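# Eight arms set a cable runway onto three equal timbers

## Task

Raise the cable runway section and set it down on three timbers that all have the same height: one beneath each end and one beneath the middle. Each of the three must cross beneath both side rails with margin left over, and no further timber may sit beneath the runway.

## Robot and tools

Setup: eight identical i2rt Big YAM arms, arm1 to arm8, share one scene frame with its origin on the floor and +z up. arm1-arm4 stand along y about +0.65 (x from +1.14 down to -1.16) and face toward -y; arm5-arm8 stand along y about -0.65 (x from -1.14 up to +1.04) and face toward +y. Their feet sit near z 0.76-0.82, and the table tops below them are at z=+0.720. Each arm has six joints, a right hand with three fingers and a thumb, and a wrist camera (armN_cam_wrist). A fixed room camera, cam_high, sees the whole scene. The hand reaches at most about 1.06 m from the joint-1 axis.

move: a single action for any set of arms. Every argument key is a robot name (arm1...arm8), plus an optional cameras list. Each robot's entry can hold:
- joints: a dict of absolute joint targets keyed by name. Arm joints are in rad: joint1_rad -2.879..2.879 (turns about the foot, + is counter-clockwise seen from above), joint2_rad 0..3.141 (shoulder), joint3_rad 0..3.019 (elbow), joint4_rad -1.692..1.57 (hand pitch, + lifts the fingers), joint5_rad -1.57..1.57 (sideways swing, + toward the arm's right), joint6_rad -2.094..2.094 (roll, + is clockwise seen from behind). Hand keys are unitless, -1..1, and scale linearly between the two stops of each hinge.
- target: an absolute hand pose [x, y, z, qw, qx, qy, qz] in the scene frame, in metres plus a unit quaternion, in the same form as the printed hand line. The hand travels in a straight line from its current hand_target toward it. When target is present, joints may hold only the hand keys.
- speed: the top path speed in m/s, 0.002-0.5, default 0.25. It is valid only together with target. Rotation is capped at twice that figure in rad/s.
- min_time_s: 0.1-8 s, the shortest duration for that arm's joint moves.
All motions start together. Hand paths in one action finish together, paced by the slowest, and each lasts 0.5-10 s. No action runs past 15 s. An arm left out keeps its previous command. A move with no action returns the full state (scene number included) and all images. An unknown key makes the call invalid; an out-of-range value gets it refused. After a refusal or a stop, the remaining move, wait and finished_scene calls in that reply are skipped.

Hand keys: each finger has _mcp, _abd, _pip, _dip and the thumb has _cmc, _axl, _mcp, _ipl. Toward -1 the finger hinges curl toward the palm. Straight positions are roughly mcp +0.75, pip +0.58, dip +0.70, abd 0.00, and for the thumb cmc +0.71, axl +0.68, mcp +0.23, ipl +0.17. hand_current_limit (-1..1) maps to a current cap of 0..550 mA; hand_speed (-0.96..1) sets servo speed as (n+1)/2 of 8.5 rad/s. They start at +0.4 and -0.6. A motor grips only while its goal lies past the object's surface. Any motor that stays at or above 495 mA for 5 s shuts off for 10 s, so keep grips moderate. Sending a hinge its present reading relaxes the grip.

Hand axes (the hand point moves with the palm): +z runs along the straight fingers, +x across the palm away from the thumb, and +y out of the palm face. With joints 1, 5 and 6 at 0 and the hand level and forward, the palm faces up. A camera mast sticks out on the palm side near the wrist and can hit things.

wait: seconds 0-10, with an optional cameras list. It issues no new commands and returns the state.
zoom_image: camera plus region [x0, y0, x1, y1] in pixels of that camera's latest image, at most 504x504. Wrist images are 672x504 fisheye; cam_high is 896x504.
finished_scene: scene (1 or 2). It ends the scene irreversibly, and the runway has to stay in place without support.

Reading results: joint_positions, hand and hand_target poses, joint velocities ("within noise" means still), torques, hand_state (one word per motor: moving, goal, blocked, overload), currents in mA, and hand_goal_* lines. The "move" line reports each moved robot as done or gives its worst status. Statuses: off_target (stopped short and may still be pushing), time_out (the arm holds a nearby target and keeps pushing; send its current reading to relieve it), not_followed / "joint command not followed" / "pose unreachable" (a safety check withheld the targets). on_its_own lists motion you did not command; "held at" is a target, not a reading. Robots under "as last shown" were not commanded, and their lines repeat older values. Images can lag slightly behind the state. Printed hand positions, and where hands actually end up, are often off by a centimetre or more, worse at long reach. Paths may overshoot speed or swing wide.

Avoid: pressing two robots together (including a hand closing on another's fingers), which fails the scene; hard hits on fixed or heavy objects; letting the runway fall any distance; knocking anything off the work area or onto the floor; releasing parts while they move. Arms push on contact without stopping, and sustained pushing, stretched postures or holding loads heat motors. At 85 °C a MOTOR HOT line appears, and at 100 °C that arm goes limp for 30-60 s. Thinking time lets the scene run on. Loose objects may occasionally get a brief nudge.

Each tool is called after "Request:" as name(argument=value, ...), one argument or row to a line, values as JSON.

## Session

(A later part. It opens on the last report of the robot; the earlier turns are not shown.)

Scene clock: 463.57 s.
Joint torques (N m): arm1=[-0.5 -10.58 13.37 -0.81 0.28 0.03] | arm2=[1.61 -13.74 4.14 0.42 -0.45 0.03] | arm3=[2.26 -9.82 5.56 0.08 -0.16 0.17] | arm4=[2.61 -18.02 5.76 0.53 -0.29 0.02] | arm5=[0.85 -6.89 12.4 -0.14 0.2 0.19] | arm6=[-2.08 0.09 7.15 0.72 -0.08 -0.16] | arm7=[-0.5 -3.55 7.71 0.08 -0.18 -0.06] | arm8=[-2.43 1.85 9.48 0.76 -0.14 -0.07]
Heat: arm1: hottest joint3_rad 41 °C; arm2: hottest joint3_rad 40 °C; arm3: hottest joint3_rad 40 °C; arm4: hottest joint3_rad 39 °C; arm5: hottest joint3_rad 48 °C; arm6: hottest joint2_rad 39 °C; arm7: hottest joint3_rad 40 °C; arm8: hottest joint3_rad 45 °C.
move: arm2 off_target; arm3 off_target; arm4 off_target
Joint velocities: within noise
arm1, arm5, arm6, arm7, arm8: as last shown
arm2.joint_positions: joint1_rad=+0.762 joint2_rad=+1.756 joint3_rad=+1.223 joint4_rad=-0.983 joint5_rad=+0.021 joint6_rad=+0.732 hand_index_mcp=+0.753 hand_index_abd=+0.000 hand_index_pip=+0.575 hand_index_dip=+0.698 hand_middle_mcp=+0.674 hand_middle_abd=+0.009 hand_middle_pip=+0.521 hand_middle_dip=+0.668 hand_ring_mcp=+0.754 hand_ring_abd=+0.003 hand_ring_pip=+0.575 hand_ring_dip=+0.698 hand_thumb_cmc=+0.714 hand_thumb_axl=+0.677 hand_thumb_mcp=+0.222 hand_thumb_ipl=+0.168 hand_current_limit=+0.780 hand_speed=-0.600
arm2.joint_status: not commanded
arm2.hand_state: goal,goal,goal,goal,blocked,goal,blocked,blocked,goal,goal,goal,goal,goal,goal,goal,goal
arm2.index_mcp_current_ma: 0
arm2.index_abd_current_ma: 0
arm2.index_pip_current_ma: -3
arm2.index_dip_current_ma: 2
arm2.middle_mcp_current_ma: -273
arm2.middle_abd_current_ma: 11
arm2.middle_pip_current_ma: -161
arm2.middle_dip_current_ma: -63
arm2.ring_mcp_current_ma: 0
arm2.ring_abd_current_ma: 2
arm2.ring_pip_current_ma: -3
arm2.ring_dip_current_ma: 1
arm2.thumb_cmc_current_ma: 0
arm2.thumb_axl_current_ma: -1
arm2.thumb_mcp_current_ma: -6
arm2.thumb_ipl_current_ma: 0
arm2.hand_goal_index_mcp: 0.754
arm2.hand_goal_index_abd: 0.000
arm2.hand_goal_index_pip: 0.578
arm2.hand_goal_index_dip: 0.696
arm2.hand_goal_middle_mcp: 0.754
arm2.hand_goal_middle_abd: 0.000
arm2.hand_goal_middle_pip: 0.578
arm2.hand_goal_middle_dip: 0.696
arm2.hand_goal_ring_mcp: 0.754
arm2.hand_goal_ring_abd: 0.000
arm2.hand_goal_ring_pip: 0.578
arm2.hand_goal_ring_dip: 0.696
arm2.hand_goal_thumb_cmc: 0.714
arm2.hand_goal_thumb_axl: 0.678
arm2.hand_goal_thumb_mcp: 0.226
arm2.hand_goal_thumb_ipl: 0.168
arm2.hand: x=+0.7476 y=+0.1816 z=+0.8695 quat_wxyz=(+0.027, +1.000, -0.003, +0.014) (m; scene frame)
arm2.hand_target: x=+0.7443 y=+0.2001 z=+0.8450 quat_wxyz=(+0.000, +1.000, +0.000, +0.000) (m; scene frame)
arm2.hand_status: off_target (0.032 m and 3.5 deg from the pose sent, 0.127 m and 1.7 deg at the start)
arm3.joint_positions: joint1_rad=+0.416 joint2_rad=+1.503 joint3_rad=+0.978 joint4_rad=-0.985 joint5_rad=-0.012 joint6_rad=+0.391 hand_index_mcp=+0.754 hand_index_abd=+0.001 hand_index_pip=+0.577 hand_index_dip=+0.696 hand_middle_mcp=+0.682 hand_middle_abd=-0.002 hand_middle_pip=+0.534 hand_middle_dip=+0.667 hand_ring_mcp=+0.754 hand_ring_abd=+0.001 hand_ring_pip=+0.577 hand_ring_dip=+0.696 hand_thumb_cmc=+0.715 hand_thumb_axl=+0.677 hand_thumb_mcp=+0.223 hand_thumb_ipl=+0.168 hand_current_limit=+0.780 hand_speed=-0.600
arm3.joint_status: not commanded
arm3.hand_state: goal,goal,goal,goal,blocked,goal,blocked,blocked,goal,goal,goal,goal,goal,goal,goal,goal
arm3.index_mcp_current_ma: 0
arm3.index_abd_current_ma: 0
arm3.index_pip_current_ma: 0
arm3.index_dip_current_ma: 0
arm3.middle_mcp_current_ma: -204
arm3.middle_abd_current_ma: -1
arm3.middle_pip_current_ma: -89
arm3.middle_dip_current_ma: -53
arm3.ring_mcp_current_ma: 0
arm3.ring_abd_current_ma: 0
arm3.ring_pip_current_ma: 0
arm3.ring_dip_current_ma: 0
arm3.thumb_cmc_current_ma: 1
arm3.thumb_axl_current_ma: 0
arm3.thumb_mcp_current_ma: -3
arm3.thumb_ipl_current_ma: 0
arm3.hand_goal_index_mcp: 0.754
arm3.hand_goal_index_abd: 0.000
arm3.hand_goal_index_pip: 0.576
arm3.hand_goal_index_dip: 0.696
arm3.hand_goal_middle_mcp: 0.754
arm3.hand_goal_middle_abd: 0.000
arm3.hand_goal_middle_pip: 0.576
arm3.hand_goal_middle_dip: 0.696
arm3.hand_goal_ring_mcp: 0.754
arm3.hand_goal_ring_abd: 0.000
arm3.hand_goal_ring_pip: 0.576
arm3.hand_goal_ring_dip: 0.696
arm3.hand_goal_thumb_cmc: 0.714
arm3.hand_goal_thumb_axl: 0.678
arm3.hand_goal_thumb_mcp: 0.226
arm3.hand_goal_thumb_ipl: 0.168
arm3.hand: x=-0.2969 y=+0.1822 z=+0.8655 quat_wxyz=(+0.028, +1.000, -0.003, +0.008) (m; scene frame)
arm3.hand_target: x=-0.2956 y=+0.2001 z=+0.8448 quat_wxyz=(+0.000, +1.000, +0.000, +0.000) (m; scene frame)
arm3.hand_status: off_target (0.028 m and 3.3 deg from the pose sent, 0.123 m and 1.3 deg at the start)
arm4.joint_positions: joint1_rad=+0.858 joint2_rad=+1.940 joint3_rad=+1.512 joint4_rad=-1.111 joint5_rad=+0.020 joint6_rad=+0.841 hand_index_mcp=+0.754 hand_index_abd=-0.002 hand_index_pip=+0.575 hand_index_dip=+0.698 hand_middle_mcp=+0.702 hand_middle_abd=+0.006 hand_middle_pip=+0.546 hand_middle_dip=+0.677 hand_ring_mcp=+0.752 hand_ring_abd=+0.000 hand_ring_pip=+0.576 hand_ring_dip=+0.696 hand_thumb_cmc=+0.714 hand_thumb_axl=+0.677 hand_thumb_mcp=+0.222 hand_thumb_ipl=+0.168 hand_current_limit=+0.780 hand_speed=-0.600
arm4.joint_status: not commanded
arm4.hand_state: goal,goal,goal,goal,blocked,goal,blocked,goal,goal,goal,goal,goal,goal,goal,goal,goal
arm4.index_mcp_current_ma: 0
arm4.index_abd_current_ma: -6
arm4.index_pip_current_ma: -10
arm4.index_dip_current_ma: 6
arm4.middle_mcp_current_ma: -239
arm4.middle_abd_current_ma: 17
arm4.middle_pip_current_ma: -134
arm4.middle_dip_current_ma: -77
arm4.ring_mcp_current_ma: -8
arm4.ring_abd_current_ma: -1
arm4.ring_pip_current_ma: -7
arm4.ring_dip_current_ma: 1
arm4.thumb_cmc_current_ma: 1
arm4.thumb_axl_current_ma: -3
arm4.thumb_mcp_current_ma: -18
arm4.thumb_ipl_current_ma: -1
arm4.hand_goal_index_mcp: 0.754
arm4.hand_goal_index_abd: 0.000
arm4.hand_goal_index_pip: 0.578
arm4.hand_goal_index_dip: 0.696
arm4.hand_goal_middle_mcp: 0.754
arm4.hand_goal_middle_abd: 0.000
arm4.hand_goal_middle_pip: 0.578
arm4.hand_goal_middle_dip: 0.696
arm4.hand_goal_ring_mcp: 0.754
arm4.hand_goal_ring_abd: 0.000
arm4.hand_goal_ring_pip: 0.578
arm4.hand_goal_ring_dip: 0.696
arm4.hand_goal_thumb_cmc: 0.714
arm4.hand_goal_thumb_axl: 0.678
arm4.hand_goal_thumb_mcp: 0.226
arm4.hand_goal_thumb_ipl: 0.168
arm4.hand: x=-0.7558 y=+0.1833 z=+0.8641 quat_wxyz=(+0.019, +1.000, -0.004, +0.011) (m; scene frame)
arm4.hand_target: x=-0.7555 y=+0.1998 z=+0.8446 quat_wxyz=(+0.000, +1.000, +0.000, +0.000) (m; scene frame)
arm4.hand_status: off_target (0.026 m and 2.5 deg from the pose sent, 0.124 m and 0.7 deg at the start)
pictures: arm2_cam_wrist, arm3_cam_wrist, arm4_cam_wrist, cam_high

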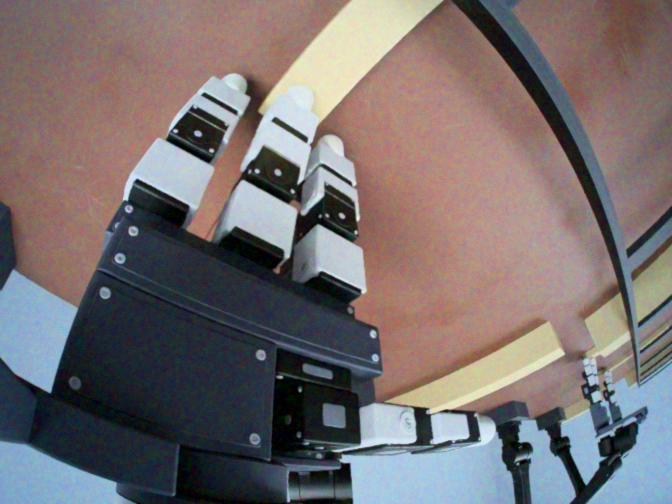

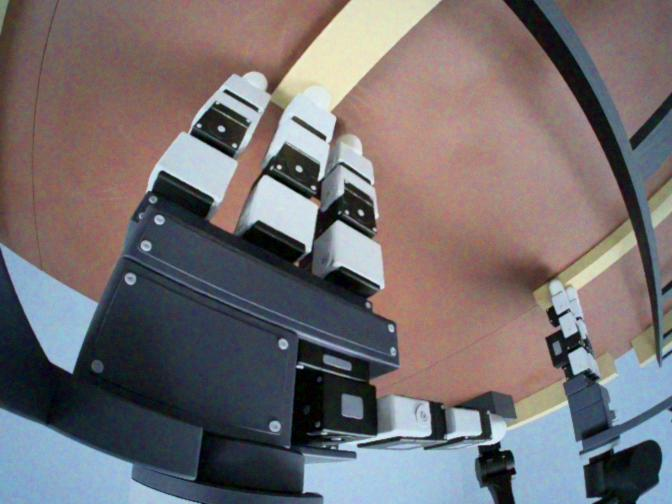

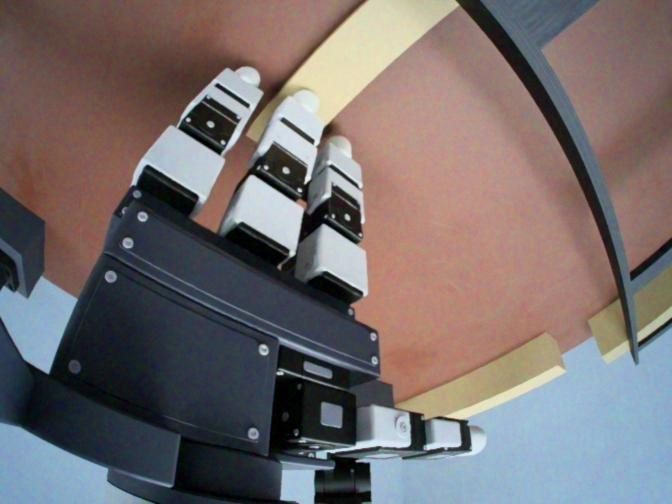

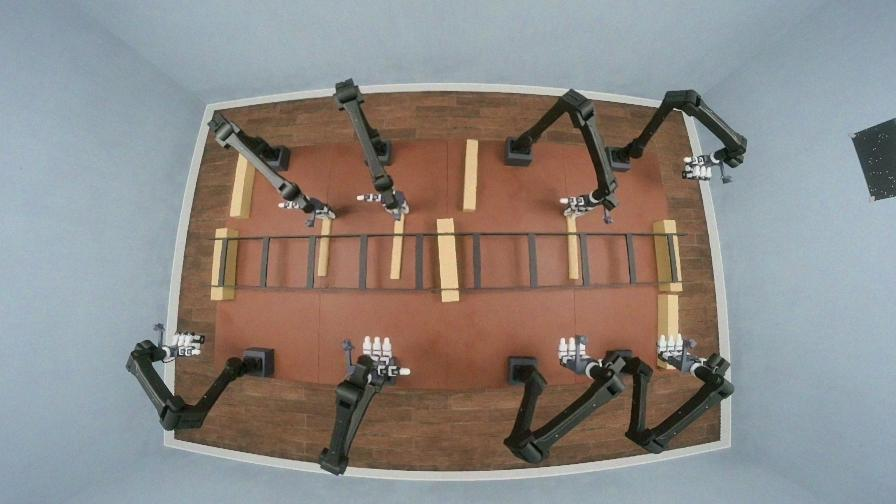

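Request:
move(
  arm4={"target": [-0.755, 0.33, 0.844, 0, 1, 0, 0], "speed": 0.08},
  arm3={"target": [-0.295, 0.31, 0.844, 0, 1, 0, 0], "speed": 0.08},
  arm2={"target": [0.745, 0.33, 0.844, 0, 1, 0, 0], "speed": 0.08},
)

Request:
move(
  arm4={"target": [-0.755, 0.30, 0.93, 0, 1, 0, 0], "speed": 0.15},
  arm3={"target": [-0.295, 0.28, 0.93, 0, 1, 0, 0], "speed": 0.15},
  arm2={"target": [0.745, 0.30, 0.93, 0, 1, 0, 0], "speed": 0.15},
  cameras=["cam_high", "arm2_cam_wrist", "arm3_cam_wrist", "arm4_cam_wrist"],
)

Request:
zoom_image(
  camera="cam_high",
  region=[270, 130, 620, 320],
)

Scene clock: 467.67 s.
Joint torques (N m): arm1=[-0.5 -10.52 13.37 -0.8 0.28 0.04] | arm2=[1.2 -12.34 4.68 0.57 -0.16 -0.01] | arm3=[1.9 -6.18 5.38 -0.7 -0.32 0.13] | arm4=[2.2 -16.85 6.24 0.58 0.06 0] | arm5=[0.85 -6.83 12.42 -0.14 0.21 0.21] | arm6=[-2.08 0.09 7.13 0.69 -0.08 -0.16] | arm7=[-0.56 -3.55 7.69 0.08 -0.17 -0.06] | arm8=[-2.43 1.9 9.47 0.72 -0.14 -0.07]
Heat: arm1: hottest joint3_rad 41 °C; arm2: hottest joint3_rad 39 °C; arm3: hottest joint3_rad 40 °C; arm4: hottest joint3_rad 39 °C; arm5: hottest joint3_rad 48 °C; arm6: hottest joint2_rad 38 °C; arm7: hottest joint3_rad 40 °C; arm8: hottest joint3_rad 45 °C.
move: arm2 done; arm3 off_target; arm4 done
Joint velocities: within noise
arm1, arm5, arm6, arm7, arm8: as last shown
arm2.joint_positions: joint1_rad=+0.988 joint2_rad=+1.589 joint3_rad=+0.947 joint4_rad=-0.921 joint5_rad=+0.011 joint6_rad=+0.956 hand_index_mcp=+0.751 hand_index_abd=+0.000 hand_index_pip=+0.575 hand_index_dip=+0.696 hand_middle_mcp=+0.742 hand_middle_abd=+0.000 hand_middle_pip=+0.571 hand_middle_dip=+0.693 hand_ring_mcp=+0.732 hand_ring_abd=+0.001 hand_ring_pip=+0.562 hand_ring_dip=+0.688 hand_thumb_cmc=+0.715 hand_thumb_axl=+0.677 hand_thumb_mcp=+0.221 hand_thumb_ipl=+0.168 hand_current_limit=+0.780 hand_speed=-0.600
arm2.joint_status: not commanded
arm2.hand_state: goal,goal,goal,goal,goal,goal,goal,goal,blocked,goal,goal,goal,goal,goal,goal,goal
arm2.index_mcp_current_ma: -3
arm2.index_abd_current_ma: 0
arm2.index_pip_current_ma: -4
arm2.index_dip_current_ma: 0
arm2.middle_mcp_current_ma: -22
arm2.middle_abd_current_ma: 0
arm2.middle_pip_current_ma: -10
arm2.middle_dip_current_ma: -4
arm2.ring_mcp_current_ma: -48
arm2.ring_abd_current_ma: 1
arm2.ring_pip_current_ma: -30
arm2.ring_dip_current_ma: -12
arm2.thumb_cmc_current_ma: 1
arm2.thumb_axl_current_ma: -1
arm2.thumb_mcp_current_ma: -8
arm2.thumb_ipl_current_ma: 0
arm2.hand_goal_index_mcp: 0.754
arm2.hand_goal_index_abd: 0.000
arm2.hand_goal_index_pip: 0.578
arm2.hand_goal_index_dip: 0.696
arm2.hand_goal_middle_mcp: 0.754
arm2.hand_goal_middle_abd: 0.000
arm2.hand_goal_middle_pip: 0.578
arm2.hand_goal_middle_dip: 0.696
arm2.hand_goal_ring_mcp: 0.754
arm2.hand_goal_ring_abd: 0.000
arm2.hand_goal_ring_pip: 0.578
arm2.hand_goal_ring_dip: 0.696
arm2.hand_goal_thumb_cmc: 0.714
arm2.hand_goal_thumb_axl: 0.678
arm2.hand_goal_thumb_mcp: 0.226
arm2.hand_goal_thumb_ipl: 0.168
arm2.hand: x=+0.7465 y=+0.3224 z=+0.8490 quat_wxyz=(+0.006, +1.000, -0.002, +0.003) (m; scene frame)
arm2.hand_target: x=+0.7450 y=+0.3299 z=+0.8441 quat_wxyz=(+0.000, +1.000, +0.000, +0.000) (m; scene frame)
arm2.hand_status: done (0.009 m and 0.8 deg from the pose sent, 0.151 m and 3.5 deg at the start)
arm3.joint_positions: joint1_rad=+0.561 joint2_rad=+1.248 joint3_rad=+0.725 joint4_rad=-0.974 joint5_rad=-0.007 joint6_rad=+0.537 hand_index_mcp=+0.754 hand_index_abd=+0.001 hand_index_pip=+0.577 hand_index_dip=+0.696 hand_middle_mcp=+0.672 hand_middle_abd=-0.002 hand_middle_pip=+0.527 hand_middle_dip=+0.663 hand_ring_mcp=+0.754 hand_ring_abd=+0.001 hand_ring_pip=+0.577 hand_ring_dip=+0.696 hand_thumb_cmc=+0.715 hand_thumb_axl=+0.677 hand_thumb_mcp=+0.223 hand_thumb_ipl=+0.168 hand_current_limit=+0.780 hand_speed=-0.600
arm3.joint_status: not commanded
arm3.hand_state: goal,goal,goal,goal,blocked,goal,blocked,blocked,goal,goal,goal,goal,goal,goal,goal,goal
arm3.index_mcp_current_ma: 0
arm3.index_abd_current_ma: 0
arm3.index_pip_current_ma: 0
arm3.index_dip_current_ma: 0
arm3.middle_mcp_current_ma: -244
arm3.middle_abd_current_ma: -1
arm3.middle_pip_current_ma: -107
arm3.middle_dip_current_ma: -64
arm3.ring_mcp_current_ma: 0
arm3.ring_abd_current_ma: 0
arm3.ring_pip_current_ma: 0
arm3.ring_dip_current_ma: 0
arm3.thumb_cmc_current_ma: 1
arm3.thumb_axl_current_ma: 0
arm3.thumb_mcp_current_ma: -3
arm3.thumb_ipl_current_ma: 0
arm3.hand_goal_index_mcp: 0.754
arm3.hand_goal_index_abd: 0.000
arm3.hand_goal_index_pip: 0.576
arm3.hand_goal_index_dip: 0.696
arm3.hand_goal_middle_mcp: 0.754
arm3.hand_goal_middle_abd: 0.000
arm3.hand_goal_middle_pip: 0.576
arm3.hand_goal_middle_dip: 0.696
arm3.hand_goal_ring_mcp: 0.754
arm3.hand_goal_ring_abd: 0.000
arm3.hand_goal_ring_pip: 0.576
arm3.hand_goal_ring_dip: 0.696
arm3.hand_goal_thumb_cmc: 0.714
arm3.hand_goal_thumb_axl: 0.678
arm3.hand_goal_thumb_mcp: 0.226
arm3.hand_goal_thumb_ipl: 0.168
arm3.hand: x=-0.2922 y=+0.2892 z=+0.8651 quat_wxyz=(+0.032, +0.999, -0.003, +0.013) (m; scene frame)
arm3.hand_target: x=-0.2958 y=+0.3098 z=+0.8450 quat_wxyz=(+0.000, +1.000, +0.000, +0.000) (m; scene frame)
arm3.hand_status: off_target (0.030 m and 4.0 deg from the pose sent, 0.130 m and 3.3 deg at the start)
arm4.joint_positions: joint1_rad=+1.064 joint2_rad=+1.792 joint3_rad=+1.235 joint4_rad=-1.024 joint5_rad=+0.009 joint6_rad=+1.045 hand_index_mcp=+0.754 hand_index_abd=-0.002 hand_index_pip=+0.575 hand_index_dip=+0.698 hand_middle_mcp=+0.750 hand_middle_abd=+0.000 hand_middle_pip=+0.575 hand_middle_dip=+0.693 hand_ring_mcp=+0.732 hand_ring_abd=+0.001 hand_ring_pip=+0.561 hand_ring_dip=+0.688 hand_thumb_cmc=+0.715 hand_thumb_axl=+0.677 hand_thumb_mcp=+0.221 hand_thumb_ipl=+0.168 hand_current_limit=+0.780 hand_speed=-0.600
arm4.joint_status: not commanded
arm4.hand_state: goal,goal,goal,goal,goal,goal,goal,goal,blocked,goal,goal,goal,goal,goal,goal,goal
arm4.index_mcp_current_ma: 0
arm4.index_abd_current_ma: -5
arm4.index_pip_current_ma: -8
arm4.index_dip_current_ma: 6
arm4.middle_mcp_current_ma: -13
arm4.middle_abd_current_ma: 1
arm4.middle_pip_current_ma: -9
arm4.middle_dip_current_ma: -9
arm4.ring_mcp_current_ma: -92
arm4.ring_abd_current_ma: 4
arm4.ring_pip_current_ma: -66
arm4.ring_dip_current_ma: -29
arm4.thumb_cmc_current_ma: 4
arm4.thumb_axl_current_ma: -3
arm4.thumb_mcp_current_ma: -21
arm4.thumb_ipl_current_ma: -1
arm4.hand_goal_index_mcp: 0.754
arm4.hand_goal_index_abd: 0.000
arm4.hand_goal_index_pip: 0.578
arm4.hand_goal_index_dip: 0.696
arm4.hand_goal_middle_mcp: 0.754
arm4.hand_goal_middle_abd: 0.000
arm4.hand_goal_middle_pip: 0.578
arm4.hand_goal_middle_dip: 0.696
arm4.hand_goal_ring_mcp: 0.754
arm4.hand_goal_ring_abd: 0.000
arm4.hand_goal_ring_pip: 0.578
arm4.hand_goal_ring_dip: 0.696
arm4.hand_goal_thumb_cmc: 0.714
arm4.hand_goal_thumb_axl: 0.678
arm4.hand_goal_thumb_mcp: 0.226
arm4.hand_goal_thumb_ipl: 0.168
arm4.hand: x=-0.7565 y=+0.3228 z=+0.8437 quat_wxyz=(+0.002, +1.000, -0.002, -0.001) (m; scene frame)
arm4.hand_target: x=-0.7550 y=+0.3299 z=+0.8440 quat_wxyz=(+0.000, +1.000, +0.000, +0.000) (m; scene frame)
arm4.hand_status: done (0.007 m and 0.4 deg from the pose sent, 0.148 m and 2.5 deg at the start)
pictures: none

Scene clock: 468.97 s.
Joint torques (N m): arm1=[-0.38 -10.7 13.37 -0.8 0.29 0.03] | arm2=[0.15 -12.45 8.46 0.08 -0.03 -0.13] | arm3=[-0.62 -7.59 12.14 -0.28 -0.12 -0.09] | arm4=[0.79 -16.67 10.39 0.13 0.13 -0.17] | arm5=[0.67 -6.77 12.4 -0.14 0.22 0.19] | arm6=[-2.02 0.03 7.13 0.69 -0.08 -0.16] | arm7=[-0.56 -3.6 7.69 0.08 -0.17 -0.06] | arm8=[-2.37 1.85 9.48 0.75 -0.14 -0.08]
Heat: arm1: hottest joint3_rad 41 °C; arm2: hottest joint3_rad 39 °C; arm3: hottest joint3_rad 40 °C; arm4: hottest joint3_rad 39 °C; arm5: hottest joint3_rad 48 °C; arm6: hottest joint2_rad 38 °C; arm7: hottest joint3_rad 40 °C; arm8: hottest joint3_rad 45 °C.
move: arm2 off_target; arm3 off_target; arm4 off_target
Joint velocities: within noise
arm1, arm5: as last shown
arm2.joint_positions: joint1_rad=+0.946 joint2_rad=+1.515 joint3_rad=+1.073 joint4_rad=-1.156 joint5_rad=+0.007 joint6_rad=+0.915 hand_index_mcp=+0.751 hand_index_abd=+0.000 hand_index_pip=+0.575 hand_index_dip=+0.696 hand_middle_mcp=+0.750 hand_middle_abd=+0.000 hand_middle_pip=+0.575 hand_middle_dip=+0.693 hand_ring_mcp=+0.751 hand_ring_abd=-0.001 hand_ring_pip=+0.575 hand_ring_dip=+0.693 hand_thumb_cmc=+0.715 hand_thumb_axl=+0.677 hand_thumb_mcp=+0.221 hand_thumb_ipl=+0.168 hand_current_limit=+0.780 hand_speed=-0.600
arm2.joint_status: not commanded
arm2.hand_state: goal,goal,goal,goal,goal,goal,goal,goal,goal,goal,goal,goal,goal,goal,goal,goal
arm2.index_mcp_current_ma: -3
arm2.index_abd_current_ma: 0
arm2.index_pip_current_ma: -4
arm2.index_dip_current_ma: 0
arm2.middle_mcp_current_ma: -5
arm2.middle_abd_current_ma: 0
arm2.middle_pip_current_ma: -4
arm2.middle_dip_current_ma: -3
arm2.ring_mcp_current_ma: -4
arm2.ring_abd_current_ma: 0
arm2.ring_pip_current_ma: -4
arm2.ring_dip_current_ma: -3
arm2.thumb_cmc_current_ma: 1
arm2.thumb_axl_current_ma: -1
arm2.thumb_mcp_current_ma: -8
arm2.thumb_ipl_current_ma: 0
arm2.hand_goal_index_mcp: 0.754
arm2.hand_goal_index_abd: 0.000
arm2.hand_goal_index_pip: 0.578
arm2.hand_goal_index_dip: 0.696
arm2.hand_goal_middle_mcp: 0.754
arm2.hand_goal_middle_abd: 0.000
arm2.hand_goal_middle_pip: 0.578
arm2.hand_goal_middle_dip: 0.696
arm2.hand_goal_ring_mcp: 0.754
arm2.hand_goal_ring_abd: 0.000
arm2.hand_goal_ring_pip: 0.578
arm2.hand_goal_ring_dip: 0.696
arm2.hand_goal_thumb_cmc: 0.714
arm2.hand_goal_thumb_axl: 0.678
arm2.hand_goal_thumb_mcp: 0.226
arm2.hand_goal_thumb_ipl: 0.168
arm2.hand: x=+0.7381 y=+0.3077 z=+0.9172 quat_wxyz=(-0.007, +1.000, -0.002, -0.010) (m; scene frame)
arm2.hand_target: x=+0.7447 y=+0.3002 z=+0.9300 quat_wxyz=(+0.000, +1.000, +0.000, +0.000) (m; scene frame)
arm2.hand_status: off_target (0.016 m and 1.4 deg from the pose sent, 0.084 m and 0.8 deg at the start)
arm3.joint_positions: joint1_rad=+0.543 joint2_rad=+1.228 joint3_rad=+0.867 joint4_rad=-1.243 joint5_rad=-0.012 joint6_rad=+0.510 hand_index_mcp=+0.754 hand_index_abd=+0.001 hand_index_pip=+0.577 hand_index_dip=+0.696 hand_middle_mcp=+0.750 hand_middle_abd=-0.003 hand_middle_pip=+0.573 hand_middle_dip=+0.693 hand_ring_mcp=+0.754 hand_ring_abd=+0.001 hand_ring_pip=+0.577 hand_ring_dip=+0.696 hand_thumb_cmc=+0.715 hand_thumb_axl=+0.677 hand_thumb_mcp=+0.223 hand_thumb_ipl=+0.168 hand_current_limit=+0.780 hand_speed=-0.600
arm3.joint_status: not commanded
arm3.hand_state: goal,goal,goal,goal,goal,goal,goal,goal,goal,goal,goal,goal,goal,goal,goal,goal
arm3.index_mcp_current_ma: 0
arm3.index_abd_current_ma: 0
arm3.index_pip_current_ma: 0
arm3.index_dip_current_ma: 0
arm3.middle_mcp_current_ma: -3
arm3.middle_abd_current_ma: -2
arm3.middle_pip_current_ma: -2
arm3.middle_dip_current_ma: -2
arm3.ring_mcp_current_ma: 0
arm3.ring_abd_current_ma: 0
arm3.ring_pip_current_ma: 0
arm3.ring_dip_current_ma: 0
arm3.thumb_cmc_current_ma: 1
arm3.thumb_axl_current_ma: 0
arm3.thumb_mcp_current_ma: -3
arm3.thumb_ipl_current_ma: 0
arm3.hand_goal_index_mcp: 0.754
arm3.hand_goal_index_abd: 0.000
arm3.hand_goal_index_pip: 0.576
arm3.hand_goal_index_dip: 0.696
arm3.hand_goal_middle_mcp: 0.754
arm3.hand_goal_middle_abd: 0.000
arm3.hand_goal_middle_pip: 0.576
arm3.hand_goal_middle_dip: 0.696
arm3.hand_goal_ring_mcp: 0.754
arm3.hand_goal_ring_abd: 0.000
arm3.hand_goal_ring_pip: 0.576
arm3.hand_goal_ring_dip: 0.696
arm3.hand_goal_thumb_cmc: 0.714
arm3.hand_goal_thumb_axl: 0.678
arm3.hand_goal_thumb_mcp: 0.226
arm3.hand_goal_thumb_ipl: 0.168
arm3.hand: x=-0.2985 y=+0.2935 z=+0.9123 quat_wxyz=(-0.015, +1.000, +0.001, -0.011) (m; scene frame)
arm3.hand_target: x=-0.2953 y=+0.2805 z=+0.9301 quat_wxyz=(+0.000, +1.000, +0.000, +0.000) (m; scene frame)
arm3.hand_status: off_target (0.022 m and 2.2 deg from the pose sent, 0.066 m and 4.0 deg at the start)
arm4.joint_positions: joint1_rad=+1.033 joint2_rad=+1.732 joint3_rad=+1.352 joint4_rad=-1.239 joint5_rad=+0.008 joint6_rad=+1.013 hand_index_mcp=+0.754 hand_index_abd=-0.002 hand_index_pip=+0.575 hand_index_dip=+0.698 hand_middle_mcp=+0.751 hand_middle_abd=+0.000 hand_middle_pip=+0.576 hand_middle_dip=+0.693 hand_ring_mcp=+0.750 hand_ring_abd=-0.002 hand_ring_pip=+0.575 hand_ring_dip=+0.693 hand_thumb_cmc=+0.715 hand_thumb_axl=+0.677 hand_thumb_mcp=+0.221 hand_thumb_ipl=+0.168 hand_current_limit=+0.780 hand_speed=-0.600
arm4.joint_status: not commanded
arm4.hand_state: goal,goal,goal,goal,goal,goal,goal,goal,goal,goal,goal,goal,goal,goal,goal,goal
arm4.index_mcp_current_ma: 0
arm4.index_abd_current_ma: -5
arm4.index_pip_current_ma: -8
arm4.index_dip_current_ma: 6
arm4.middle_mcp_current_ma: -12
arm4.middle_abd_current_ma: 1
arm4.middle_pip_current_ma: -8
arm4.middle_dip_current_ma: -8
arm4.ring_mcp_current_ma: -13
arm4.ring_abd_current_ma: -5
arm4.ring_pip_current_ma: -11
arm4.ring_dip_current_ma: -9
arm4.thumb_cmc_current_ma: 4
arm4.thumb_axl_current_ma: -3
arm4.thumb_mcp_current_ma: -21
arm4.thumb_ipl_current_ma: -1
arm4.hand_goal_index_mcp: 0.754
arm4.hand_goal_index_abd: 0.000
arm4.hand_goal_index_pip: 0.578
arm4.hand_goal_index_dip: 0.696
arm4.hand_goal_middle_mcp: 0.754
arm4.hand_goal_middle_abd: 0.000
arm4.hand_goal_middle_pip: 0.578
arm4.hand_goal_middle_dip: 0.696
arm4.hand_goal_ring_mcp: 0.754
arm4.hand_goal_ring_abd: 0.000
arm4.hand_goal_ring_pip: 0.578
arm4.hand_goal_ring_dip: 0.696
arm4.hand_goal_thumb_cmc: 0.714
arm4.hand_goal_thumb_axl: 0.678
arm4.hand_goal_thumb_mcp: 0.226
arm4.hand_goal_thumb_ipl: 0.168
arm4.hand: x=-0.7651 y=+0.3102 z=+0.9117 quat_wxyz=(-0.009, +1.000, -0.002, -0.017) (m; scene frame)
arm4.hand_target: x=-0.7556 y=+0.3002 z=+0.9302 quat_wxyz=(+0.000, +1.000, +0.000, +0.000) (m; scene frame)
arm4.hand_status: off_target (0.023 m and 2.2 deg from the pose sent, 0.089 m and 0.3 deg at the start)
arm6.joint_positions: joint1_rad=-0.343 joint2_rad=+0.631 joint3_rad=+0.909 joint4_rad=-1.700 joint5_rad=-0.002 joint6_rad=-0.344 hand_index_mcp=+0.755 hand_index_abd=-0.001 hand_index_pip=-0.680 hand_index_dip=+0.698 hand_middle_mcp=+0.755 hand_middle_abd=+0.000 hand_middle_pip=-0.680 hand_middle_dip=+0.698 hand_ring_mcp=+0.755 hand_ring_abd=+0.001 hand_ring_pip=-0.680 hand_ring_dip=+0.698 hand_thumb_cmc=+0.715 hand_thumb_axl=+0.677 hand_thumb_mcp=+0.223 hand_thumb_ipl=+0.168 hand_current_limit=+0.780 hand_speed=-0.600
arm6.joint_status: not commanded
arm6.hand_state: goal,goal,goal,goal,goal,goal,goal,goal,goal,goal,goal,goal,goal,goal,goal,goal
arm6.index_mcp_current_ma: 1
arm6.index_abd_current_ma: -1
arm6.index_pip_current_ma: 0
arm6.index_dip_current_ma: -4
arm6.middle_mcp_current_ma: 1
arm6.middle_abd_current_ma: 0
arm6.middle_pip_current_ma: 0
arm6.middle_dip_current_ma: -3
arm6.ring_mcp_current_ma: 2
arm6.ring_abd_current_ma: 1
arm6.ring_pip_current_ma: 0
arm6.ring_dip_current_ma: -4
arm6.thumb_cmc_current_ma: 1
arm6.thumb_axl_current_ma: -1
arm6.thumb_mcp_current_ma: -8
arm6.thumb_ipl_current_ma: 0
arm6.hand_goal_index_mcp: 0.754
arm6.hand_goal_index_abd: 0.000
arm6.hand_goal_index_pip: -0.680
arm6.hand_goal_index_dip: 0.700
arm6.hand_goal_middle_mcp: 0.754
arm6.hand_goal_middle_abd: 0.000
arm6.hand_goal_middle_pip: -0.680
arm6.hand_goal_middle_dip: 0.700
arm6.hand_goal_ring_mcp: 0.754
arm6.hand_goal_ring_abd: 0.000
arm6.hand_goal_ring_pip: -0.680
arm6.hand_goal_ring_dip: 0.700
arm6.hand_goal_thumb_cmc: 0.714
arm6.hand_goal_thumb_axl: 0.678
arm6.hand_goal_thumb_mcp: 0.226
arm6.hand_goal_thumb_ipl: 0.168
arm6.hand: x=-0.3015 y=-0.4167 z=+1.0550 quat_wxyz=(+0.025, -0.002, +0.997, +0.070) (m; scene frame)
arm6.hand_target: x=-0.2998 y=-0.4192 z=+1.0492 quat_wxyz=(+0.021, +0.000, +0.998, +0.062) (m; scene frame)
arm6.hand_status: not commanded
arm7.joint_positions: joint1_rad=-0.808 joint2_rad=+0.894 joint3_rad=+1.018 joint4_rad=-1.694 joint5_rad=-0.009 joint6_rad=-0.850 hand_index_mcp=+0.754 hand_index_abd=+0.000 hand_index_pip=-0.680 hand_index_dip=+0.698 hand_middle_mcp=+0.754 hand_middle_abd=+0.000 hand_middle_pip=-0.680 hand_middle_dip=+0.697 hand_ring_mcp=+0.754 hand_ring_abd=-0.002 hand_ring_pip=-0.680 hand_ring_dip=+0.697 hand_thumb_cmc=+0.713 hand_thumb_axl=+0.677 hand_thumb_mcp=+0.222 hand_thumb_ipl=+0.168 hand_current_limit=+0.780 hand_speed=-0.600
arm7.joint_status: not commanded
arm7.hand_state: goal,goal,goal,goal,goal,goal,goal,goal,goal,goal,goal,goal,goal,goal,goal,goal
arm7.index_mcp_current_ma: 0
arm7.index_abd_current_ma: 0
arm7.index_pip_current_ma: 0
arm7.index_dip_current_ma: -4
arm7.middle_mcp_current_ma: 0
arm7.middle_abd_current_ma: 0
arm7.middle_pip_current_ma: 0
arm7.middle_dip_current_ma: -5
arm7.ring_mcp_current_ma: 0
arm7.ring_abd_current_ma: -3
arm7.ring_pip_current_ma: 0
arm7.ring_dip_current_ma: -5
arm7.thumb_cmc_current_ma: -1
arm7.thumb_axl_current_ma: -1
arm7.thumb_mcp_current_ma: -11
arm7.thumb_ipl_current_ma: -1
arm7.hand_goal_index_mcp: 0.754
arm7.hand_goal_index_abd: 0.000
arm7.hand_goal_index_pip: -0.680
arm7.hand_goal_index_dip: 0.700
arm7.hand_goal_middle_mcp: 0.754
arm7.hand_goal_middle_abd: 0.000
arm7.hand_goal_middle_pip: -0.680
arm7.hand_goal_middle_dip: 0.700
arm7.hand_goal_ring_mcp: 0.754
arm7.hand_goal_ring_abd: 0.000
arm7.hand_goal_ring_pip: -0.680
arm7.hand_goal_ring_dip: 0.700
arm7.hand_goal_thumb_cmc: 0.714
arm7.hand_goal_thumb_axl: 0.678
arm7.hand_goal_thumb_mcp: 0.226
arm7.hand_goal_thumb_ipl: 0.168
arm7.hand: x=+0.6019 y=-0.4180 z=+1.0488 quat_wxyz=(+0.003, +0.003, +1.000, +0.000) (m; scene frame)
arm7.hand_target: x=+0.5999 y=-0.4200 z=+1.0499 quat_wxyz=(+0.000, +0.000, +1.000, +0.000) (m; scene frame)
arm7.hand_status: not commanded
arm8.joint_positions: joint1_rad=-0.642 joint2_rad=+0.539 joint3_rad=+0.888 joint4_rad=-1.689 joint5_rad=-0.014 joint6_rad=-0.660 hand_index_mcp=+0.755 hand_index_abd=-0.003 hand_index_pip=-0.680 hand_index_dip=+0.698 hand_middle_mcp=+0.755 hand_middle_abd=-0.003 hand_middle_pip=-0.680 hand_middle_dip=+0.698 hand_ring_mcp=+0.755 hand_ring_abd=-0.003 hand_ring_pip=-0.680 hand_ring_dip=+0.698 hand_thumb_cmc=+0.716 hand_thumb_axl=+0.677 hand_thumb_mcp=+0.221 hand_thumb_ipl=+0.168 hand_current_limit=+0.780 hand_speed=-0.600
arm8.joint_status: not commanded
arm8.hand_state: goal,goal,goal,goal,goal,goal,goal,goal,goal,goal,goal,goal,goal,goal,goal,goal
arm8.index_mcp_current_ma: 2
arm8.index_abd_current_ma: -4
arm8.index_pip_current_ma: 0
arm8.index_dip_current_ma: -4
arm8.middle_mcp_current_ma: 2
arm8.middle_abd_current_ma: -4
arm8.middle_pip_current_ma: 0
arm8.middle_dip_current_ma: -4
arm8.ring_mcp_current_ma: 2
arm8.ring_abd_current_ma: -4
arm8.ring_pip_current_ma: 0
arm8.ring_dip_current_ma: -3
arm8.thumb_cmc_current_ma: 3
arm8.thumb_axl_current_ma: -1
arm8.thumb_mcp_current_ma: -13
arm8.thumb_ipl_current_ma: 0
arm8.hand_goal_index_mcp: 0.754
arm8.hand_goal_index_abd: 0.000
arm8.hand_goal_index_pip: -0.680
arm8.hand_goal_index_dip: 0.700
arm8.hand_goal_middle_mcp: 0.754
arm8.hand_goal_middle_abd: 0.000
arm8.hand_goal_middle_pip: -0.680
arm8.hand_goal_middle_dip: 0.700
arm8.hand_goal_ring_mcp: 0.754
arm8.hand_goal_ring_abd: 0.000
arm8.hand_goal_ring_pip: -0.680
arm8.hand_goal_ring_dip: 0.700
arm8.hand_goal_thumb_cmc: 0.714
arm8.hand_goal_thumb_axl: 0.678
arm8.hand_goal_thumb_mcp: 0.226
arm8.hand_goal_thumb_ipl: 0.168
arm8.hand: x=+1.1494 y=-0.4482 z=+1.0528 quat_wxyz=(+0.062, -0.006, +0.994, +0.093) (m; scene frame)
arm8.hand_target: x=+1.1505 y=-0.4492 z=+1.0493 quat_wxyz=(+0.057, -0.006, +0.995, +0.087) (m; scene frame)
arm8.hand_status: not commanded
pictures: arm2_cam_wrist, arm3_cam_wrist, arm4_cam_wrist, cam_high

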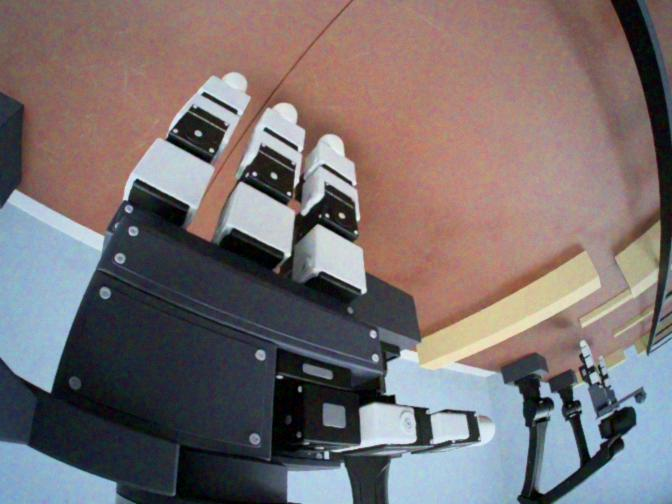

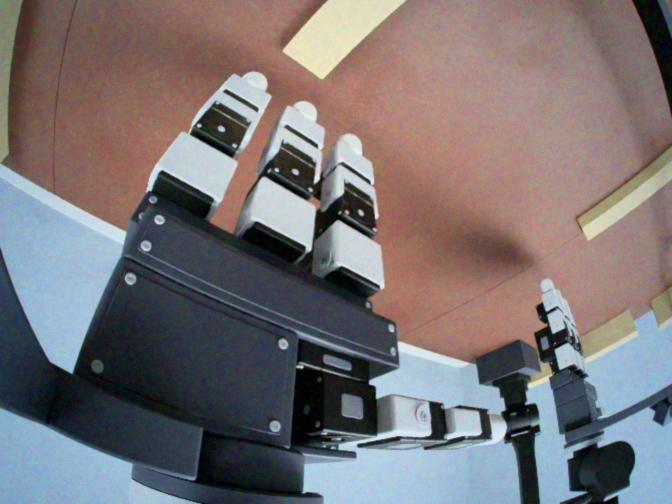

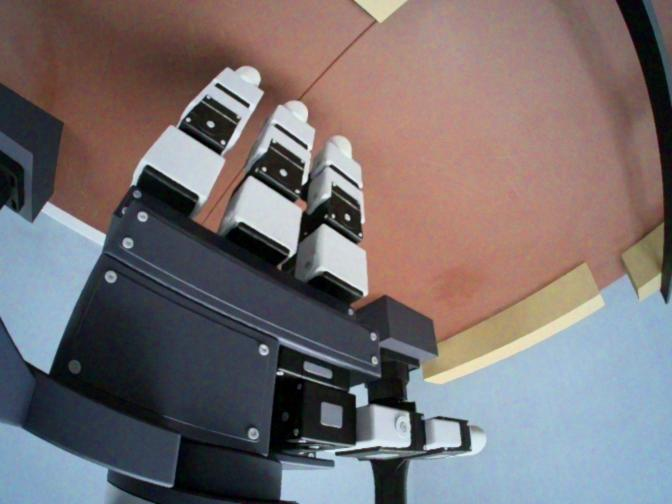

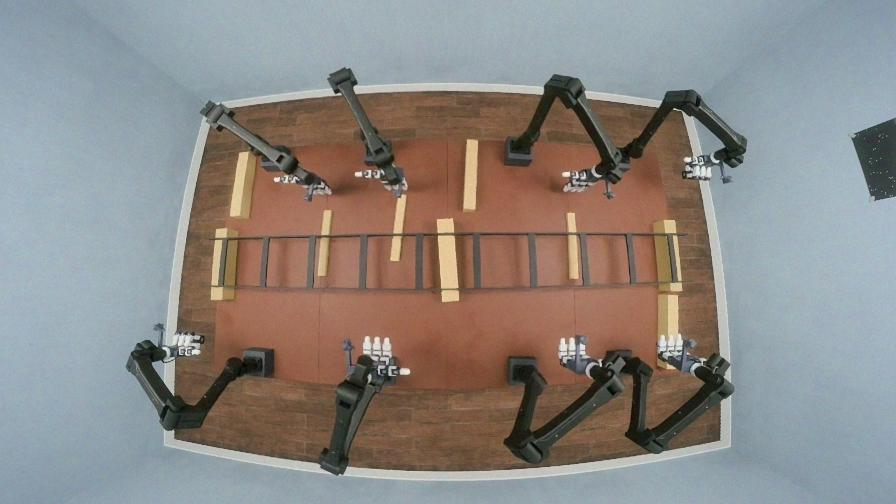

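Scaled by 1.440 from the camera's 896x504 image, which has a finer 1280x720 frame.

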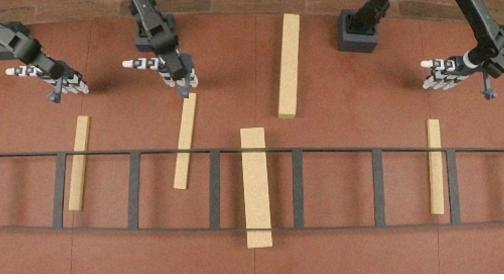

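Request:
move(
  arm4={"target": [-0.76, 0.09, 0.93, 0, 1, 0, 0], "speed": 0.2},
  arm3={"target": [-0.308, 0.09, 0.93, 0, 1, 0, 0], "speed": 0.2},
  arm2={"target": [0.735, 0.09, 0.93, 0, 1, 0, 0], "speed": 0.2},
)

Request:
move(
  arm4={"target": [-0.76, 0.09, 0.88, 0, 1, 0, 0], "speed": 0.1},
  arm3={"target": [-0.308, 0.09, 0.88, 0, 1, 0, 0], "speed": 0.1},
  arm2={"target": [0.735, 0.09, 0.88, 0, 1, 0, 0], "speed": 0.1},
  cameras=["arm2_cam_wrist", "arm3_cam_wrist", "arm4_cam_wrist"],
)

Request:
zoom_image(
  camera="arm4_cam_wrist",
  region=[150, 0, 450, 200],
)

Request:
zoom_image(
  camera="arm3_cam_wrist",
  region=[150, 0, 450, 200],
)

Request:
zoom_image(
  camera="arm2_cam_wrist",
  region=[150, 0, 450, 200],
)

Scene clock: 474.87 s.
Joint torques (N m): arm1=[-0.44 -10.64 13.37 -0.8 0.27 0.04] | arm2=[0.73 -15.91 9.51 0.14 0.02 -0.16] | arm3=[0.5 -15.56 13.12 -0.51 -0.15 -0.11] | arm4=[1.49 -20.54 11.73 0.16 0.24 -0.17] | arm5=[0.79 -6.95 12.4 -0.17 0.21 0.2] | arm6=[-2.08 0.09 7.13 0.7 -0.07 -0.16] | arm7=[-0.56 -3.55 7.69 0.06 -0.17 -0.06] | arm8=[-2.43 1.85 9.48 0.75 -0.14 -0.08]
Heat: arm1: hottest joint3_rad 41 °C; arm2: hottest joint3_rad 40 °C; arm3: hottest joint3_rad 40 °C; arm4: hottest joint3_rad 39 °C; arm5: hottest joint3_rad 49 °C; arm6: hottest joint2_rad 38 °C; arm7: hottest joint3_rad 40 °C; arm8: hottest joint3_rad 44 °C.
move: arm2 off_target; arm3 off_target; arm4 off_target
Joint velocities: within noise
arm1, arm5, arm6, arm7, arm8: as last shown
arm2.joint_positions: joint1_rad=+0.629 joint2_rad=+1.850 joint3_rad=+1.543 joint4_rad=-1.269 joint5_rad=+0.006 joint6_rad=+0.607 hand_index_mcp=+0.751 hand_index_abd=+0.000 hand_index_pip=+0.575 hand_index_dip=+0.696 hand_middle_mcp=+0.751 hand_middle_abd=+0.000 hand_middle_pip=+0.575 hand_middle_dip=+0.693 hand_ring_mcp=+0.752 hand_ring_abd=-0.001 hand_ring_pip=+0.575 hand_ring_dip=+0.693 hand_thumb_cmc=+0.715 hand_thumb_axl=+0.677 hand_thumb_mcp=+0.221 hand_thumb_ipl=+0.168 hand_current_limit=+0.780 hand_speed=-0.600
arm2.joint_status: not commanded
arm2.hand_state: goal,goal,goal,goal,goal,goal,goal,goal,goal,goal,goal,goal,goal,goal,goal,goal
arm2.index_mcp_current_ma: -3
arm2.index_abd_current_ma: 0
arm2.index_pip_current_ma: -3
arm2.index_dip_current_ma: 0
arm2.middle_mcp_current_ma: -3
arm2.middle_abd_current_ma: 0
arm2.middle_pip_current_ma: -3
arm2.middle_dip_current_ma: -3
arm2.ring_mcp_current_ma: -2
arm2.ring_abd_current_ma: 0
arm2.ring_pip_current_ma: -3
arm2.ring_dip_current_ma: -3
arm2.thumb_cmc_current_ma: 1
arm2.thumb_axl_current_ma: -1
arm2.thumb_mcp_current_ma: -8
arm2.thumb_ipl_current_ma: 0
arm2.hand_goal_index_mcp: 0.754
arm2.hand_goal_index_abd: 0.000
arm2.hand_goal_index_pip: 0.578
arm2.hand_goal_index_dip: 0.696
arm2.hand_goal_middle_mcp: 0.754
arm2.hand_goal_middle_abd: 0.000
arm2.hand_goal_middle_pip: 0.578
arm2.hand_goal_middle_dip: 0.696
arm2.hand_goal_ring_mcp: 0.754
arm2.hand_goal_ring_abd: 0.000
arm2.hand_goal_ring_pip: 0.578
arm2.hand_goal_ring_dip: 0.696
arm2.hand_goal_thumb_cmc: 0.714
arm2.hand_goal_thumb_axl: 0.678
arm2.hand_goal_thumb_mcp: 0.226
arm2.hand_goal_thumb_ipl: 0.168
arm2.hand: x=+0.7260 y=+0.0987 z=+0.9286 quat_wxyz=(-0.001, +1.000, -0.006, -0.001) (m; scene frame)
arm2.hand_target: x=+0.7349 y=+0.0904 z=+0.9300 quat_wxyz=(+0.000, +1.000, +0.000, +0.000) (m; scene frame)
arm2.hand_status: off_target (0.013 m and 0.8 deg from the pose sent, 0.218 m and 1.4 deg at the start)
arm3.joint_positions: joint1_rad=+0.329 joint2_rad=+1.665 joint3_rad=+1.325 joint4_rad=-1.267 joint5_rad=-0.013 joint6_rad=+0.301 hand_index_mcp=+0.753 hand_index_abd=+0.001 hand_index_pip=+0.577 hand_index_dip=+0.696 hand_middle_mcp=+0.751 hand_middle_abd=-0.003 hand_middle_pip=+0.573 hand_middle_dip=+0.693 hand_ring_mcp=+0.753 hand_ring_abd=+0.001 hand_ring_pip=+0.577 hand_ring_dip=+0.696 hand_thumb_cmc=+0.715 hand_thumb_axl=+0.677 hand_thumb_mcp=+0.223 hand_thumb_ipl=+0.168 hand_current_limit=+0.780 hand_speed=-0.600
arm3.joint_status: not commanded
arm3.hand_state: goal,goal,goal,goal,goal,goal,goal,goal,goal,goal,goal,goal,goal,goal,goal,goal
arm3.index_mcp_current_ma: 0
arm3.index_abd_current_ma: 0
arm3.index_pip_current_ma: 0
arm3.index_dip_current_ma: 0
arm3.middle_mcp_current_ma: -3
arm3.middle_abd_current_ma: -2
arm3.middle_pip_current_ma: -2
arm3.middle_dip_current_ma: -2
arm3.ring_mcp_current_ma: 0
arm3.ring_abd_current_ma: 0
arm3.ring_pip_current_ma: 0
arm3.ring_dip_current_ma: 0
arm3.thumb_cmc_current_ma: 0
arm3.thumb_axl_current_ma: 0
arm3.thumb_mcp_current_ma: -3
arm3.thumb_ipl_current_ma: 0
arm3.hand_goal_index_mcp: 0.754
arm3.hand_goal_index_abd: 0.000
arm3.hand_goal_index_pip: 0.576
arm3.hand_goal_index_dip: 0.696
arm3.hand_goal_middle_mcp: 0.754
arm3.hand_goal_middle_abd: 0.000
arm3.hand_goal_middle_pip: 0.576
arm3.hand_goal_middle_dip: 0.696
arm3.hand_goal_ring_mcp: 0.754
arm3.hand_goal_ring_abd: 0.000
arm3.hand_goal_ring_pip: 0.576
arm3.hand_goal_ring_dip: 0.696
arm3.hand_goal_thumb_cmc: 0.714
arm3.hand_goal_thumb_axl: 0.678
arm3.hand_goal_thumb_mcp: 0.226
arm3.hand_goal_thumb_ipl: 0.168
arm3.hand: x=-0.3093 y=+0.1068 z=+0.9108 quat_wxyz=(-0.018, +1.000, -0.001, -0.008) (m; scene frame)
arm3.hand_target: x=-0.3084 y=+0.0908 z=+0.9302 quat_wxyz=(+0.000, +1.000, +0.000, +0.000) (m; scene frame)
arm3.hand_status: off_target (0.025 m and 2.2 deg from the pose sent, 0.205 m and 2.2 deg at the start)
arm4.joint_positions: joint1_rad=+0.741 joint2_rad=+2.063 joint3_rad=+1.869 joint4_rad=-1.414 joint5_rad=+0.008 joint6_rad=+0.730 hand_index_mcp=+0.754 hand_index_abd=-0.002 hand_index_pip=+0.575 hand_index_dip=+0.698 hand_middle_mcp=+0.752 hand_middle_abd=+0.000 hand_middle_pip=+0.576 hand_middle_dip=+0.693 hand_ring_mcp=+0.752 hand_ring_abd=-0.002 hand_ring_pip=+0.575 hand_ring_dip=+0.693 hand_thumb_cmc=+0.715 hand_thumb_axl=+0.677 hand_thumb_mcp=+0.221 hand_thumb_ipl=+0.168 hand_current_limit=+0.780 hand_speed=-0.600
arm4.joint_status: not commanded
arm4.hand_state: goal,goal,goal,goal,goal,goal,goal,goal,goal,goal,goal,goal,goal,goal,goal,goal
arm4.index_mcp_current_ma: -1
arm4.index_abd_current_ma: -4
arm4.index_pip_current_ma: -8
arm4.index_dip_current_ma: 6
arm4.middle_mcp_current_ma: -8
arm4.middle_abd_current_ma: 1
arm4.middle_pip_current_ma: -8
arm4.middle_dip_current_ma: -8
arm4.ring_mcp_current_ma: -8
arm4.ring_abd_current_ma: -5
arm4.ring_pip_current_ma: -10
arm4.ring_dip_current_ma: -9
arm4.thumb_cmc_current_ma: 4
arm4.thumb_axl_current_ma: -3
arm4.thumb_mcp_current_ma: -21
arm4.thumb_ipl_current_ma: -1
arm4.hand_goal_index_mcp: 0.754
arm4.hand_goal_index_abd: 0.000
arm4.hand_goal_index_pip: 0.578
arm4.hand_goal_index_dip: 0.696
arm4.hand_goal_middle_mcp: 0.754
arm4.hand_goal_middle_abd: 0.000
arm4.hand_goal_middle_pip: 0.578
arm4.hand_goal_middle_dip: 0.696
arm4.hand_goal_ring_mcp: 0.754
arm4.hand_goal_ring_abd: 0.000
arm4.hand_goal_ring_pip: 0.578
arm4.hand_goal_ring_dip: 0.696
arm4.hand_goal_thumb_cmc: 0.714
arm4.hand_goal_thumb_axl: 0.678
arm4.hand_goal_thumb_mcp: 0.226
arm4.hand_goal_thumb_ipl: 0.168
arm4.hand: x=-0.7718 y=+0.1011 z=+0.9177 quat_wxyz=(-0.011, +1.000, -0.006, -0.010) (m; scene frame)
arm4.hand_target: x=-0.7605 y=+0.0907 z=+0.9302 quat_wxyz=(+0.000, +1.000, +0.000, +0.000) (m; scene frame)
arm4.hand_status: off_target (0.020 m and 1.8 deg from the pose sent, 0.221 m and 2.2 deg at the start)
pictures: none

Scene clock: 476.00 s.
Joint torques (N m): arm1=[-0.56 -10.64 13.38 -0.83 0.28 0.03] | arm2=[0.73 -16.56 6.63 0.88 0.03 -0.14] | arm3=[1.08 -15.74 8.73 0.55 -0.11 -0.07] | arm4=[1.49 -21.36 8.25 0.84 0.23 -0.18] | arm5=[0.85 -6.83 12.41 -0.16 0.21 0.19] | arm6=[-2.08 0.09 7.15 0.7 -0.08 -0.16] | arm7=[-0.56 -3.6 7.68 0.08 -0.18 -0.06] | arm8=[-2.49 1.79 9.47 0.75 -0.14 -0.08]
Heat: arm1: hottest joint3_rad 41 °C; arm2: hottest joint3_rad 40 °C; arm3: hottest joint3_rad 40 °C; arm4: hottest joint3_rad 39 °C; arm5: hottest joint3_rad 49 °C; arm6: hottest joint2_rad 38 °C; arm7: hottest joint3_rad 40 °C; arm8: hottest joint3_rad 44 °C.
move: arm2 off_target; arm3 done; arm4 done
Joint velocities: within noise
arm1, arm5, arm6, arm7, arm8: as last shown
arm2.joint_positions: joint1_rad=+0.629 joint2_rad=+1.899 joint3_rad=+1.509 joint4_rad=-1.175 joint5_rad=+0.006 joint6_rad=+0.607 hand_index_mcp=+0.751 hand_index_abd=+0.000 hand_index_pip=+0.575 hand_index_dip=+0.696 hand_middle_mcp=+0.751 hand_middle_abd=+0.000 hand_middle_pip=+0.575 hand_middle_dip=+0.693 hand_ring_mcp=+0.752 hand_ring_abd=-0.001 hand_ring_pip=+0.575 hand_ring_dip=+0.693 hand_thumb_cmc=+0.715 hand_thumb_axl=+0.677 hand_thumb_mcp=+0.221 hand_thumb_ipl=+0.168 hand_current_limit=+0.780 hand_speed=-0.600
arm2.joint_status: not commanded
arm2.hand_state: goal,goal,goal,goal,goal,goal,goal,goal,goal,goal,goal,goal,goal,goal,goal,goal
arm2.index_mcp_current_ma: -3
arm2.index_abd_current_ma: 0
arm2.index_pip_current_ma: -3
arm2.index_dip_current_ma: 0
arm2.middle_mcp_current_ma: -3
arm2.middle_abd_current_ma: 0
arm2.middle_pip_current_ma: -3
arm2.middle_dip_current_ma: -3
arm2.ring_mcp_current_ma: -2
arm2.ring_abd_current_ma: 0
arm2.ring_pip_current_ma: -3
arm2.ring_dip_current_ma: -3
arm2.thumb_cmc_current_ma: 1
arm2.thumb_axl_current_ma: -1
arm2.thumb_mcp_current_ma: -8
arm2.thumb_ipl_current_ma: 0
arm2.hand_goal_index_mcp: 0.754
arm2.hand_goal_index_abd: 0.000
arm2.hand_goal_index_pip: 0.578
arm2.hand_goal_index_dip: 0.696
arm2.hand_goal_middle_mcp: 0.754
arm2.hand_goal_middle_abd: 0.000
arm2.hand_goal_middle_pip: 0.578
arm2.hand_goal_middle_dip: 0.696
arm2.hand_goal_ring_mcp: 0.754
arm2.hand_goal_ring_abd: 0.000
arm2.hand_goal_ring_pip: 0.578
arm2.hand_goal_ring_dip: 0.696
arm2.hand_goal_thumb_cmc: 0.714
arm2.hand_goal_thumb_axl: 0.678
arm2.hand_goal_thumb_mcp: 0.226
arm2.hand_goal_thumb_ipl: 0.168
arm2.hand: x=+0.7312 y=+0.0914 z=+0.8912 quat_wxyz=(+0.004, +1.000, -0.006, +0.002) (m; scene frame)
arm2.hand_target: x=+0.7349 y=+0.0903 z=+0.8801 quat_wxyz=(+0.000, +1.000, +0.000, +0.000) (m; scene frame)
arm2.hand_status: off_target (0.012 m and 0.8 deg from the pose sent, 0.050 m and 0.8 deg at the start)
arm3.joint_positions: joint1_rad=+0.329 joint2_rad=+1.714 joint3_rad=+1.291 joint4_rad=-1.159 joint5_rad=-0.014 joint6_rad=+0.301 hand_index_mcp=+0.753 hand_index_abd=+0.001 hand_index_pip=+0.577 hand_index_dip=+0.696 hand_middle_mcp=+0.751 hand_middle_abd=-0.003 hand_middle_pip=+0.573 hand_middle_dip=+0.693 hand_ring_mcp=+0.753 hand_ring_abd=+0.001 hand_ring_pip=+0.577 hand_ring_dip=+0.696 hand_thumb_cmc=+0.715 hand_thumb_axl=+0.677 hand_thumb_mcp=+0.223 hand_thumb_ipl=+0.168 hand_current_limit=+0.780 hand_speed=-0.600
arm3.joint_status: not commanded
arm3.hand_state: goal,goal,goal,goal,goal,goal,goal,goal,goal,goal,goal,goal,goal,goal,goal,goal
arm3.index_mcp_current_ma: 0
arm3.index_abd_current_ma: 0
arm3.index_pip_current_ma: 0
arm3.index_dip_current_ma: 0
arm3.middle_mcp_current_ma: -3
arm3.middle_abd_current_ma: -2
arm3.middle_pip_current_ma: -2
arm3.middle_dip_current_ma: -2
arm3.ring_mcp_current_ma: 0
arm3.ring_abd_current_ma: 0
arm3.ring_pip_current_ma: 0
arm3.ring_dip_current_ma: 0
arm3.thumb_cmc_current_ma: 0
arm3.thumb_axl_current_ma: 0
arm3.thumb_mcp_current_ma: -3
arm3.thumb_ipl_current_ma: 0
arm3.hand_goal_index_mcp: 0.754
arm3.hand_goal_index_abd: 0.000
arm3.hand_goal_index_pip: 0.576
arm3.hand_goal_index_dip: 0.696
arm3.hand_goal_middle_mcp: 0.754
arm3.hand_goal_middle_abd: 0.000
arm3.hand_goal_middle_pip: 0.576
arm3.hand_goal_middle_dip: 0.696
arm3.hand_goal_ring_mcp: 0.754
arm3.hand_goal_ring_abd: 0.000
arm3.hand_goal_ring_pip: 0.576
arm3.hand_goal_ring_dip: 0.696
arm3.hand_goal_thumb_cmc: 0.714
arm3.hand_goal_thumb_axl: 0.678
arm3.hand_goal_thumb_mcp: 0.226
arm3.hand_goal_thumb_ipl: 0.168
arm3.hand: x=-0.3061 y=+0.0946 z=+0.8777 quat_wxyz=(-0.006, +1.000, -0.001, -0.004) (m; scene frame)
arm3.hand_target: x=-0.3081 y=+0.0901 z=+0.8799 quat_wxyz=(+0.000, +1.000, +0.000, +0.000) (m; scene frame)
arm3.hand_status: done (0.006 m and 0.8 deg from the pose sent, 0.035 m and 2.2 deg at the start)
arm4.joint_positions: joint1_rad=+0.741 joint2_rad=+2.100 joint3_rad=+1.836 joint4_rad=-1.321 joint5_rad=+0.008 joint6_rad=+0.729 hand_index_mcp=+0.754 hand_index_abd=-0.002 hand_index_pip=+0.575 hand_index_dip=+0.698 hand_middle_mcp=+0.752 hand_middle_abd=+0.000 hand_middle_pip=+0.576 hand_middle_dip=+0.693 hand_ring_mcp=+0.752 hand_ring_abd=-0.002 hand_ring_pip=+0.575 hand_ring_dip=+0.693 hand_thumb_cmc=+0.715 hand_thumb_axl=+0.677 hand_thumb_mcp=+0.221 hand_thumb_ipl=+0.168 hand_current_limit=+0.780 hand_speed=-0.600
arm4.joint_status: not commanded
arm4.hand_state: goal,goal,goal,goal,goal,goal,goal,goal,goal,goal,goal,goal,goal,goal,goal,goal
arm4.index_mcp_current_ma: -1
arm4.index_abd_current_ma: -4
arm4.index_pip_current_ma: -8
arm4.index_dip_current_ma: 6
arm4.middle_mcp_current_ma: -8
arm4.middle_abd_current_ma: 1
arm4.middle_pip_current_ma: -8
arm4.middle_dip_current_ma: -8
arm4.ring_mcp_current_ma: -8
arm4.ring_abd_current_ma: -5
arm4.ring_pip_current_ma: -10
arm4.ring_dip_current_ma: -9
arm4.thumb_cmc_current_ma: 4
arm4.thumb_axl_current_ma: -3
arm4.thumb_mcp_current_ma: -21
arm4.thumb_ipl_current_ma: -1
arm4.hand_goal_index_mcp: 0.754
arm4.hand_goal_index_abd: 0.000
arm4.hand_goal_index_pip: 0.578
arm4.hand_goal_index_dip: 0.696
arm4.hand_goal_middle_mcp: 0.754
arm4.hand_goal_middle_abd: 0.000
arm4.hand_goal_middle_pip: 0.578
arm4.hand_goal_middle_dip: 0.696
arm4.hand_goal_ring_mcp: 0.754
arm4.hand_goal_ring_abd: 0.000
arm4.hand_goal_ring_pip: 0.578
arm4.hand_goal_ring_dip: 0.696
arm4.hand_goal_thumb_cmc: 0.714
arm4.hand_goal_thumb_axl: 0.678
arm4.hand_goal_thumb_mcp: 0.226
arm4.hand_goal_thumb_ipl: 0.168
arm4.hand: x=-0.7643 y=+0.0930 z=+0.8835 quat_wxyz=(-0.002, +1.000, -0.006, -0.002) (m; scene frame)
arm4.hand_target: x=-0.7601 y=+0.0901 z=+0.8801 quat_wxyz=(+0.000, +1.000, +0.000, +0.000) (m; scene frame)
arm4.hand_status: done (0.006 m and 0.8 deg from the pose sent, 0.041 m and 1.8 deg at the start)
pictures: arm2_cam_wrist, arm3_cam_wrist, arm4_cam_wrist

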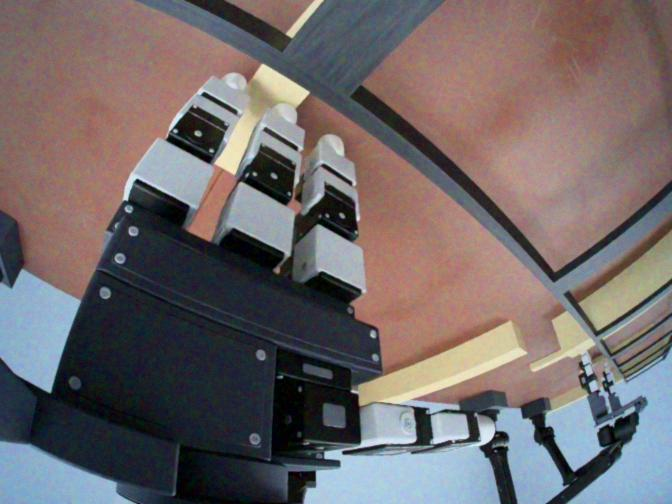

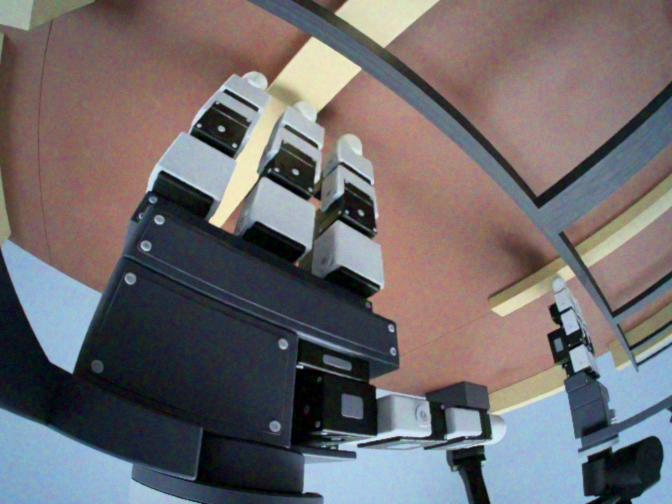

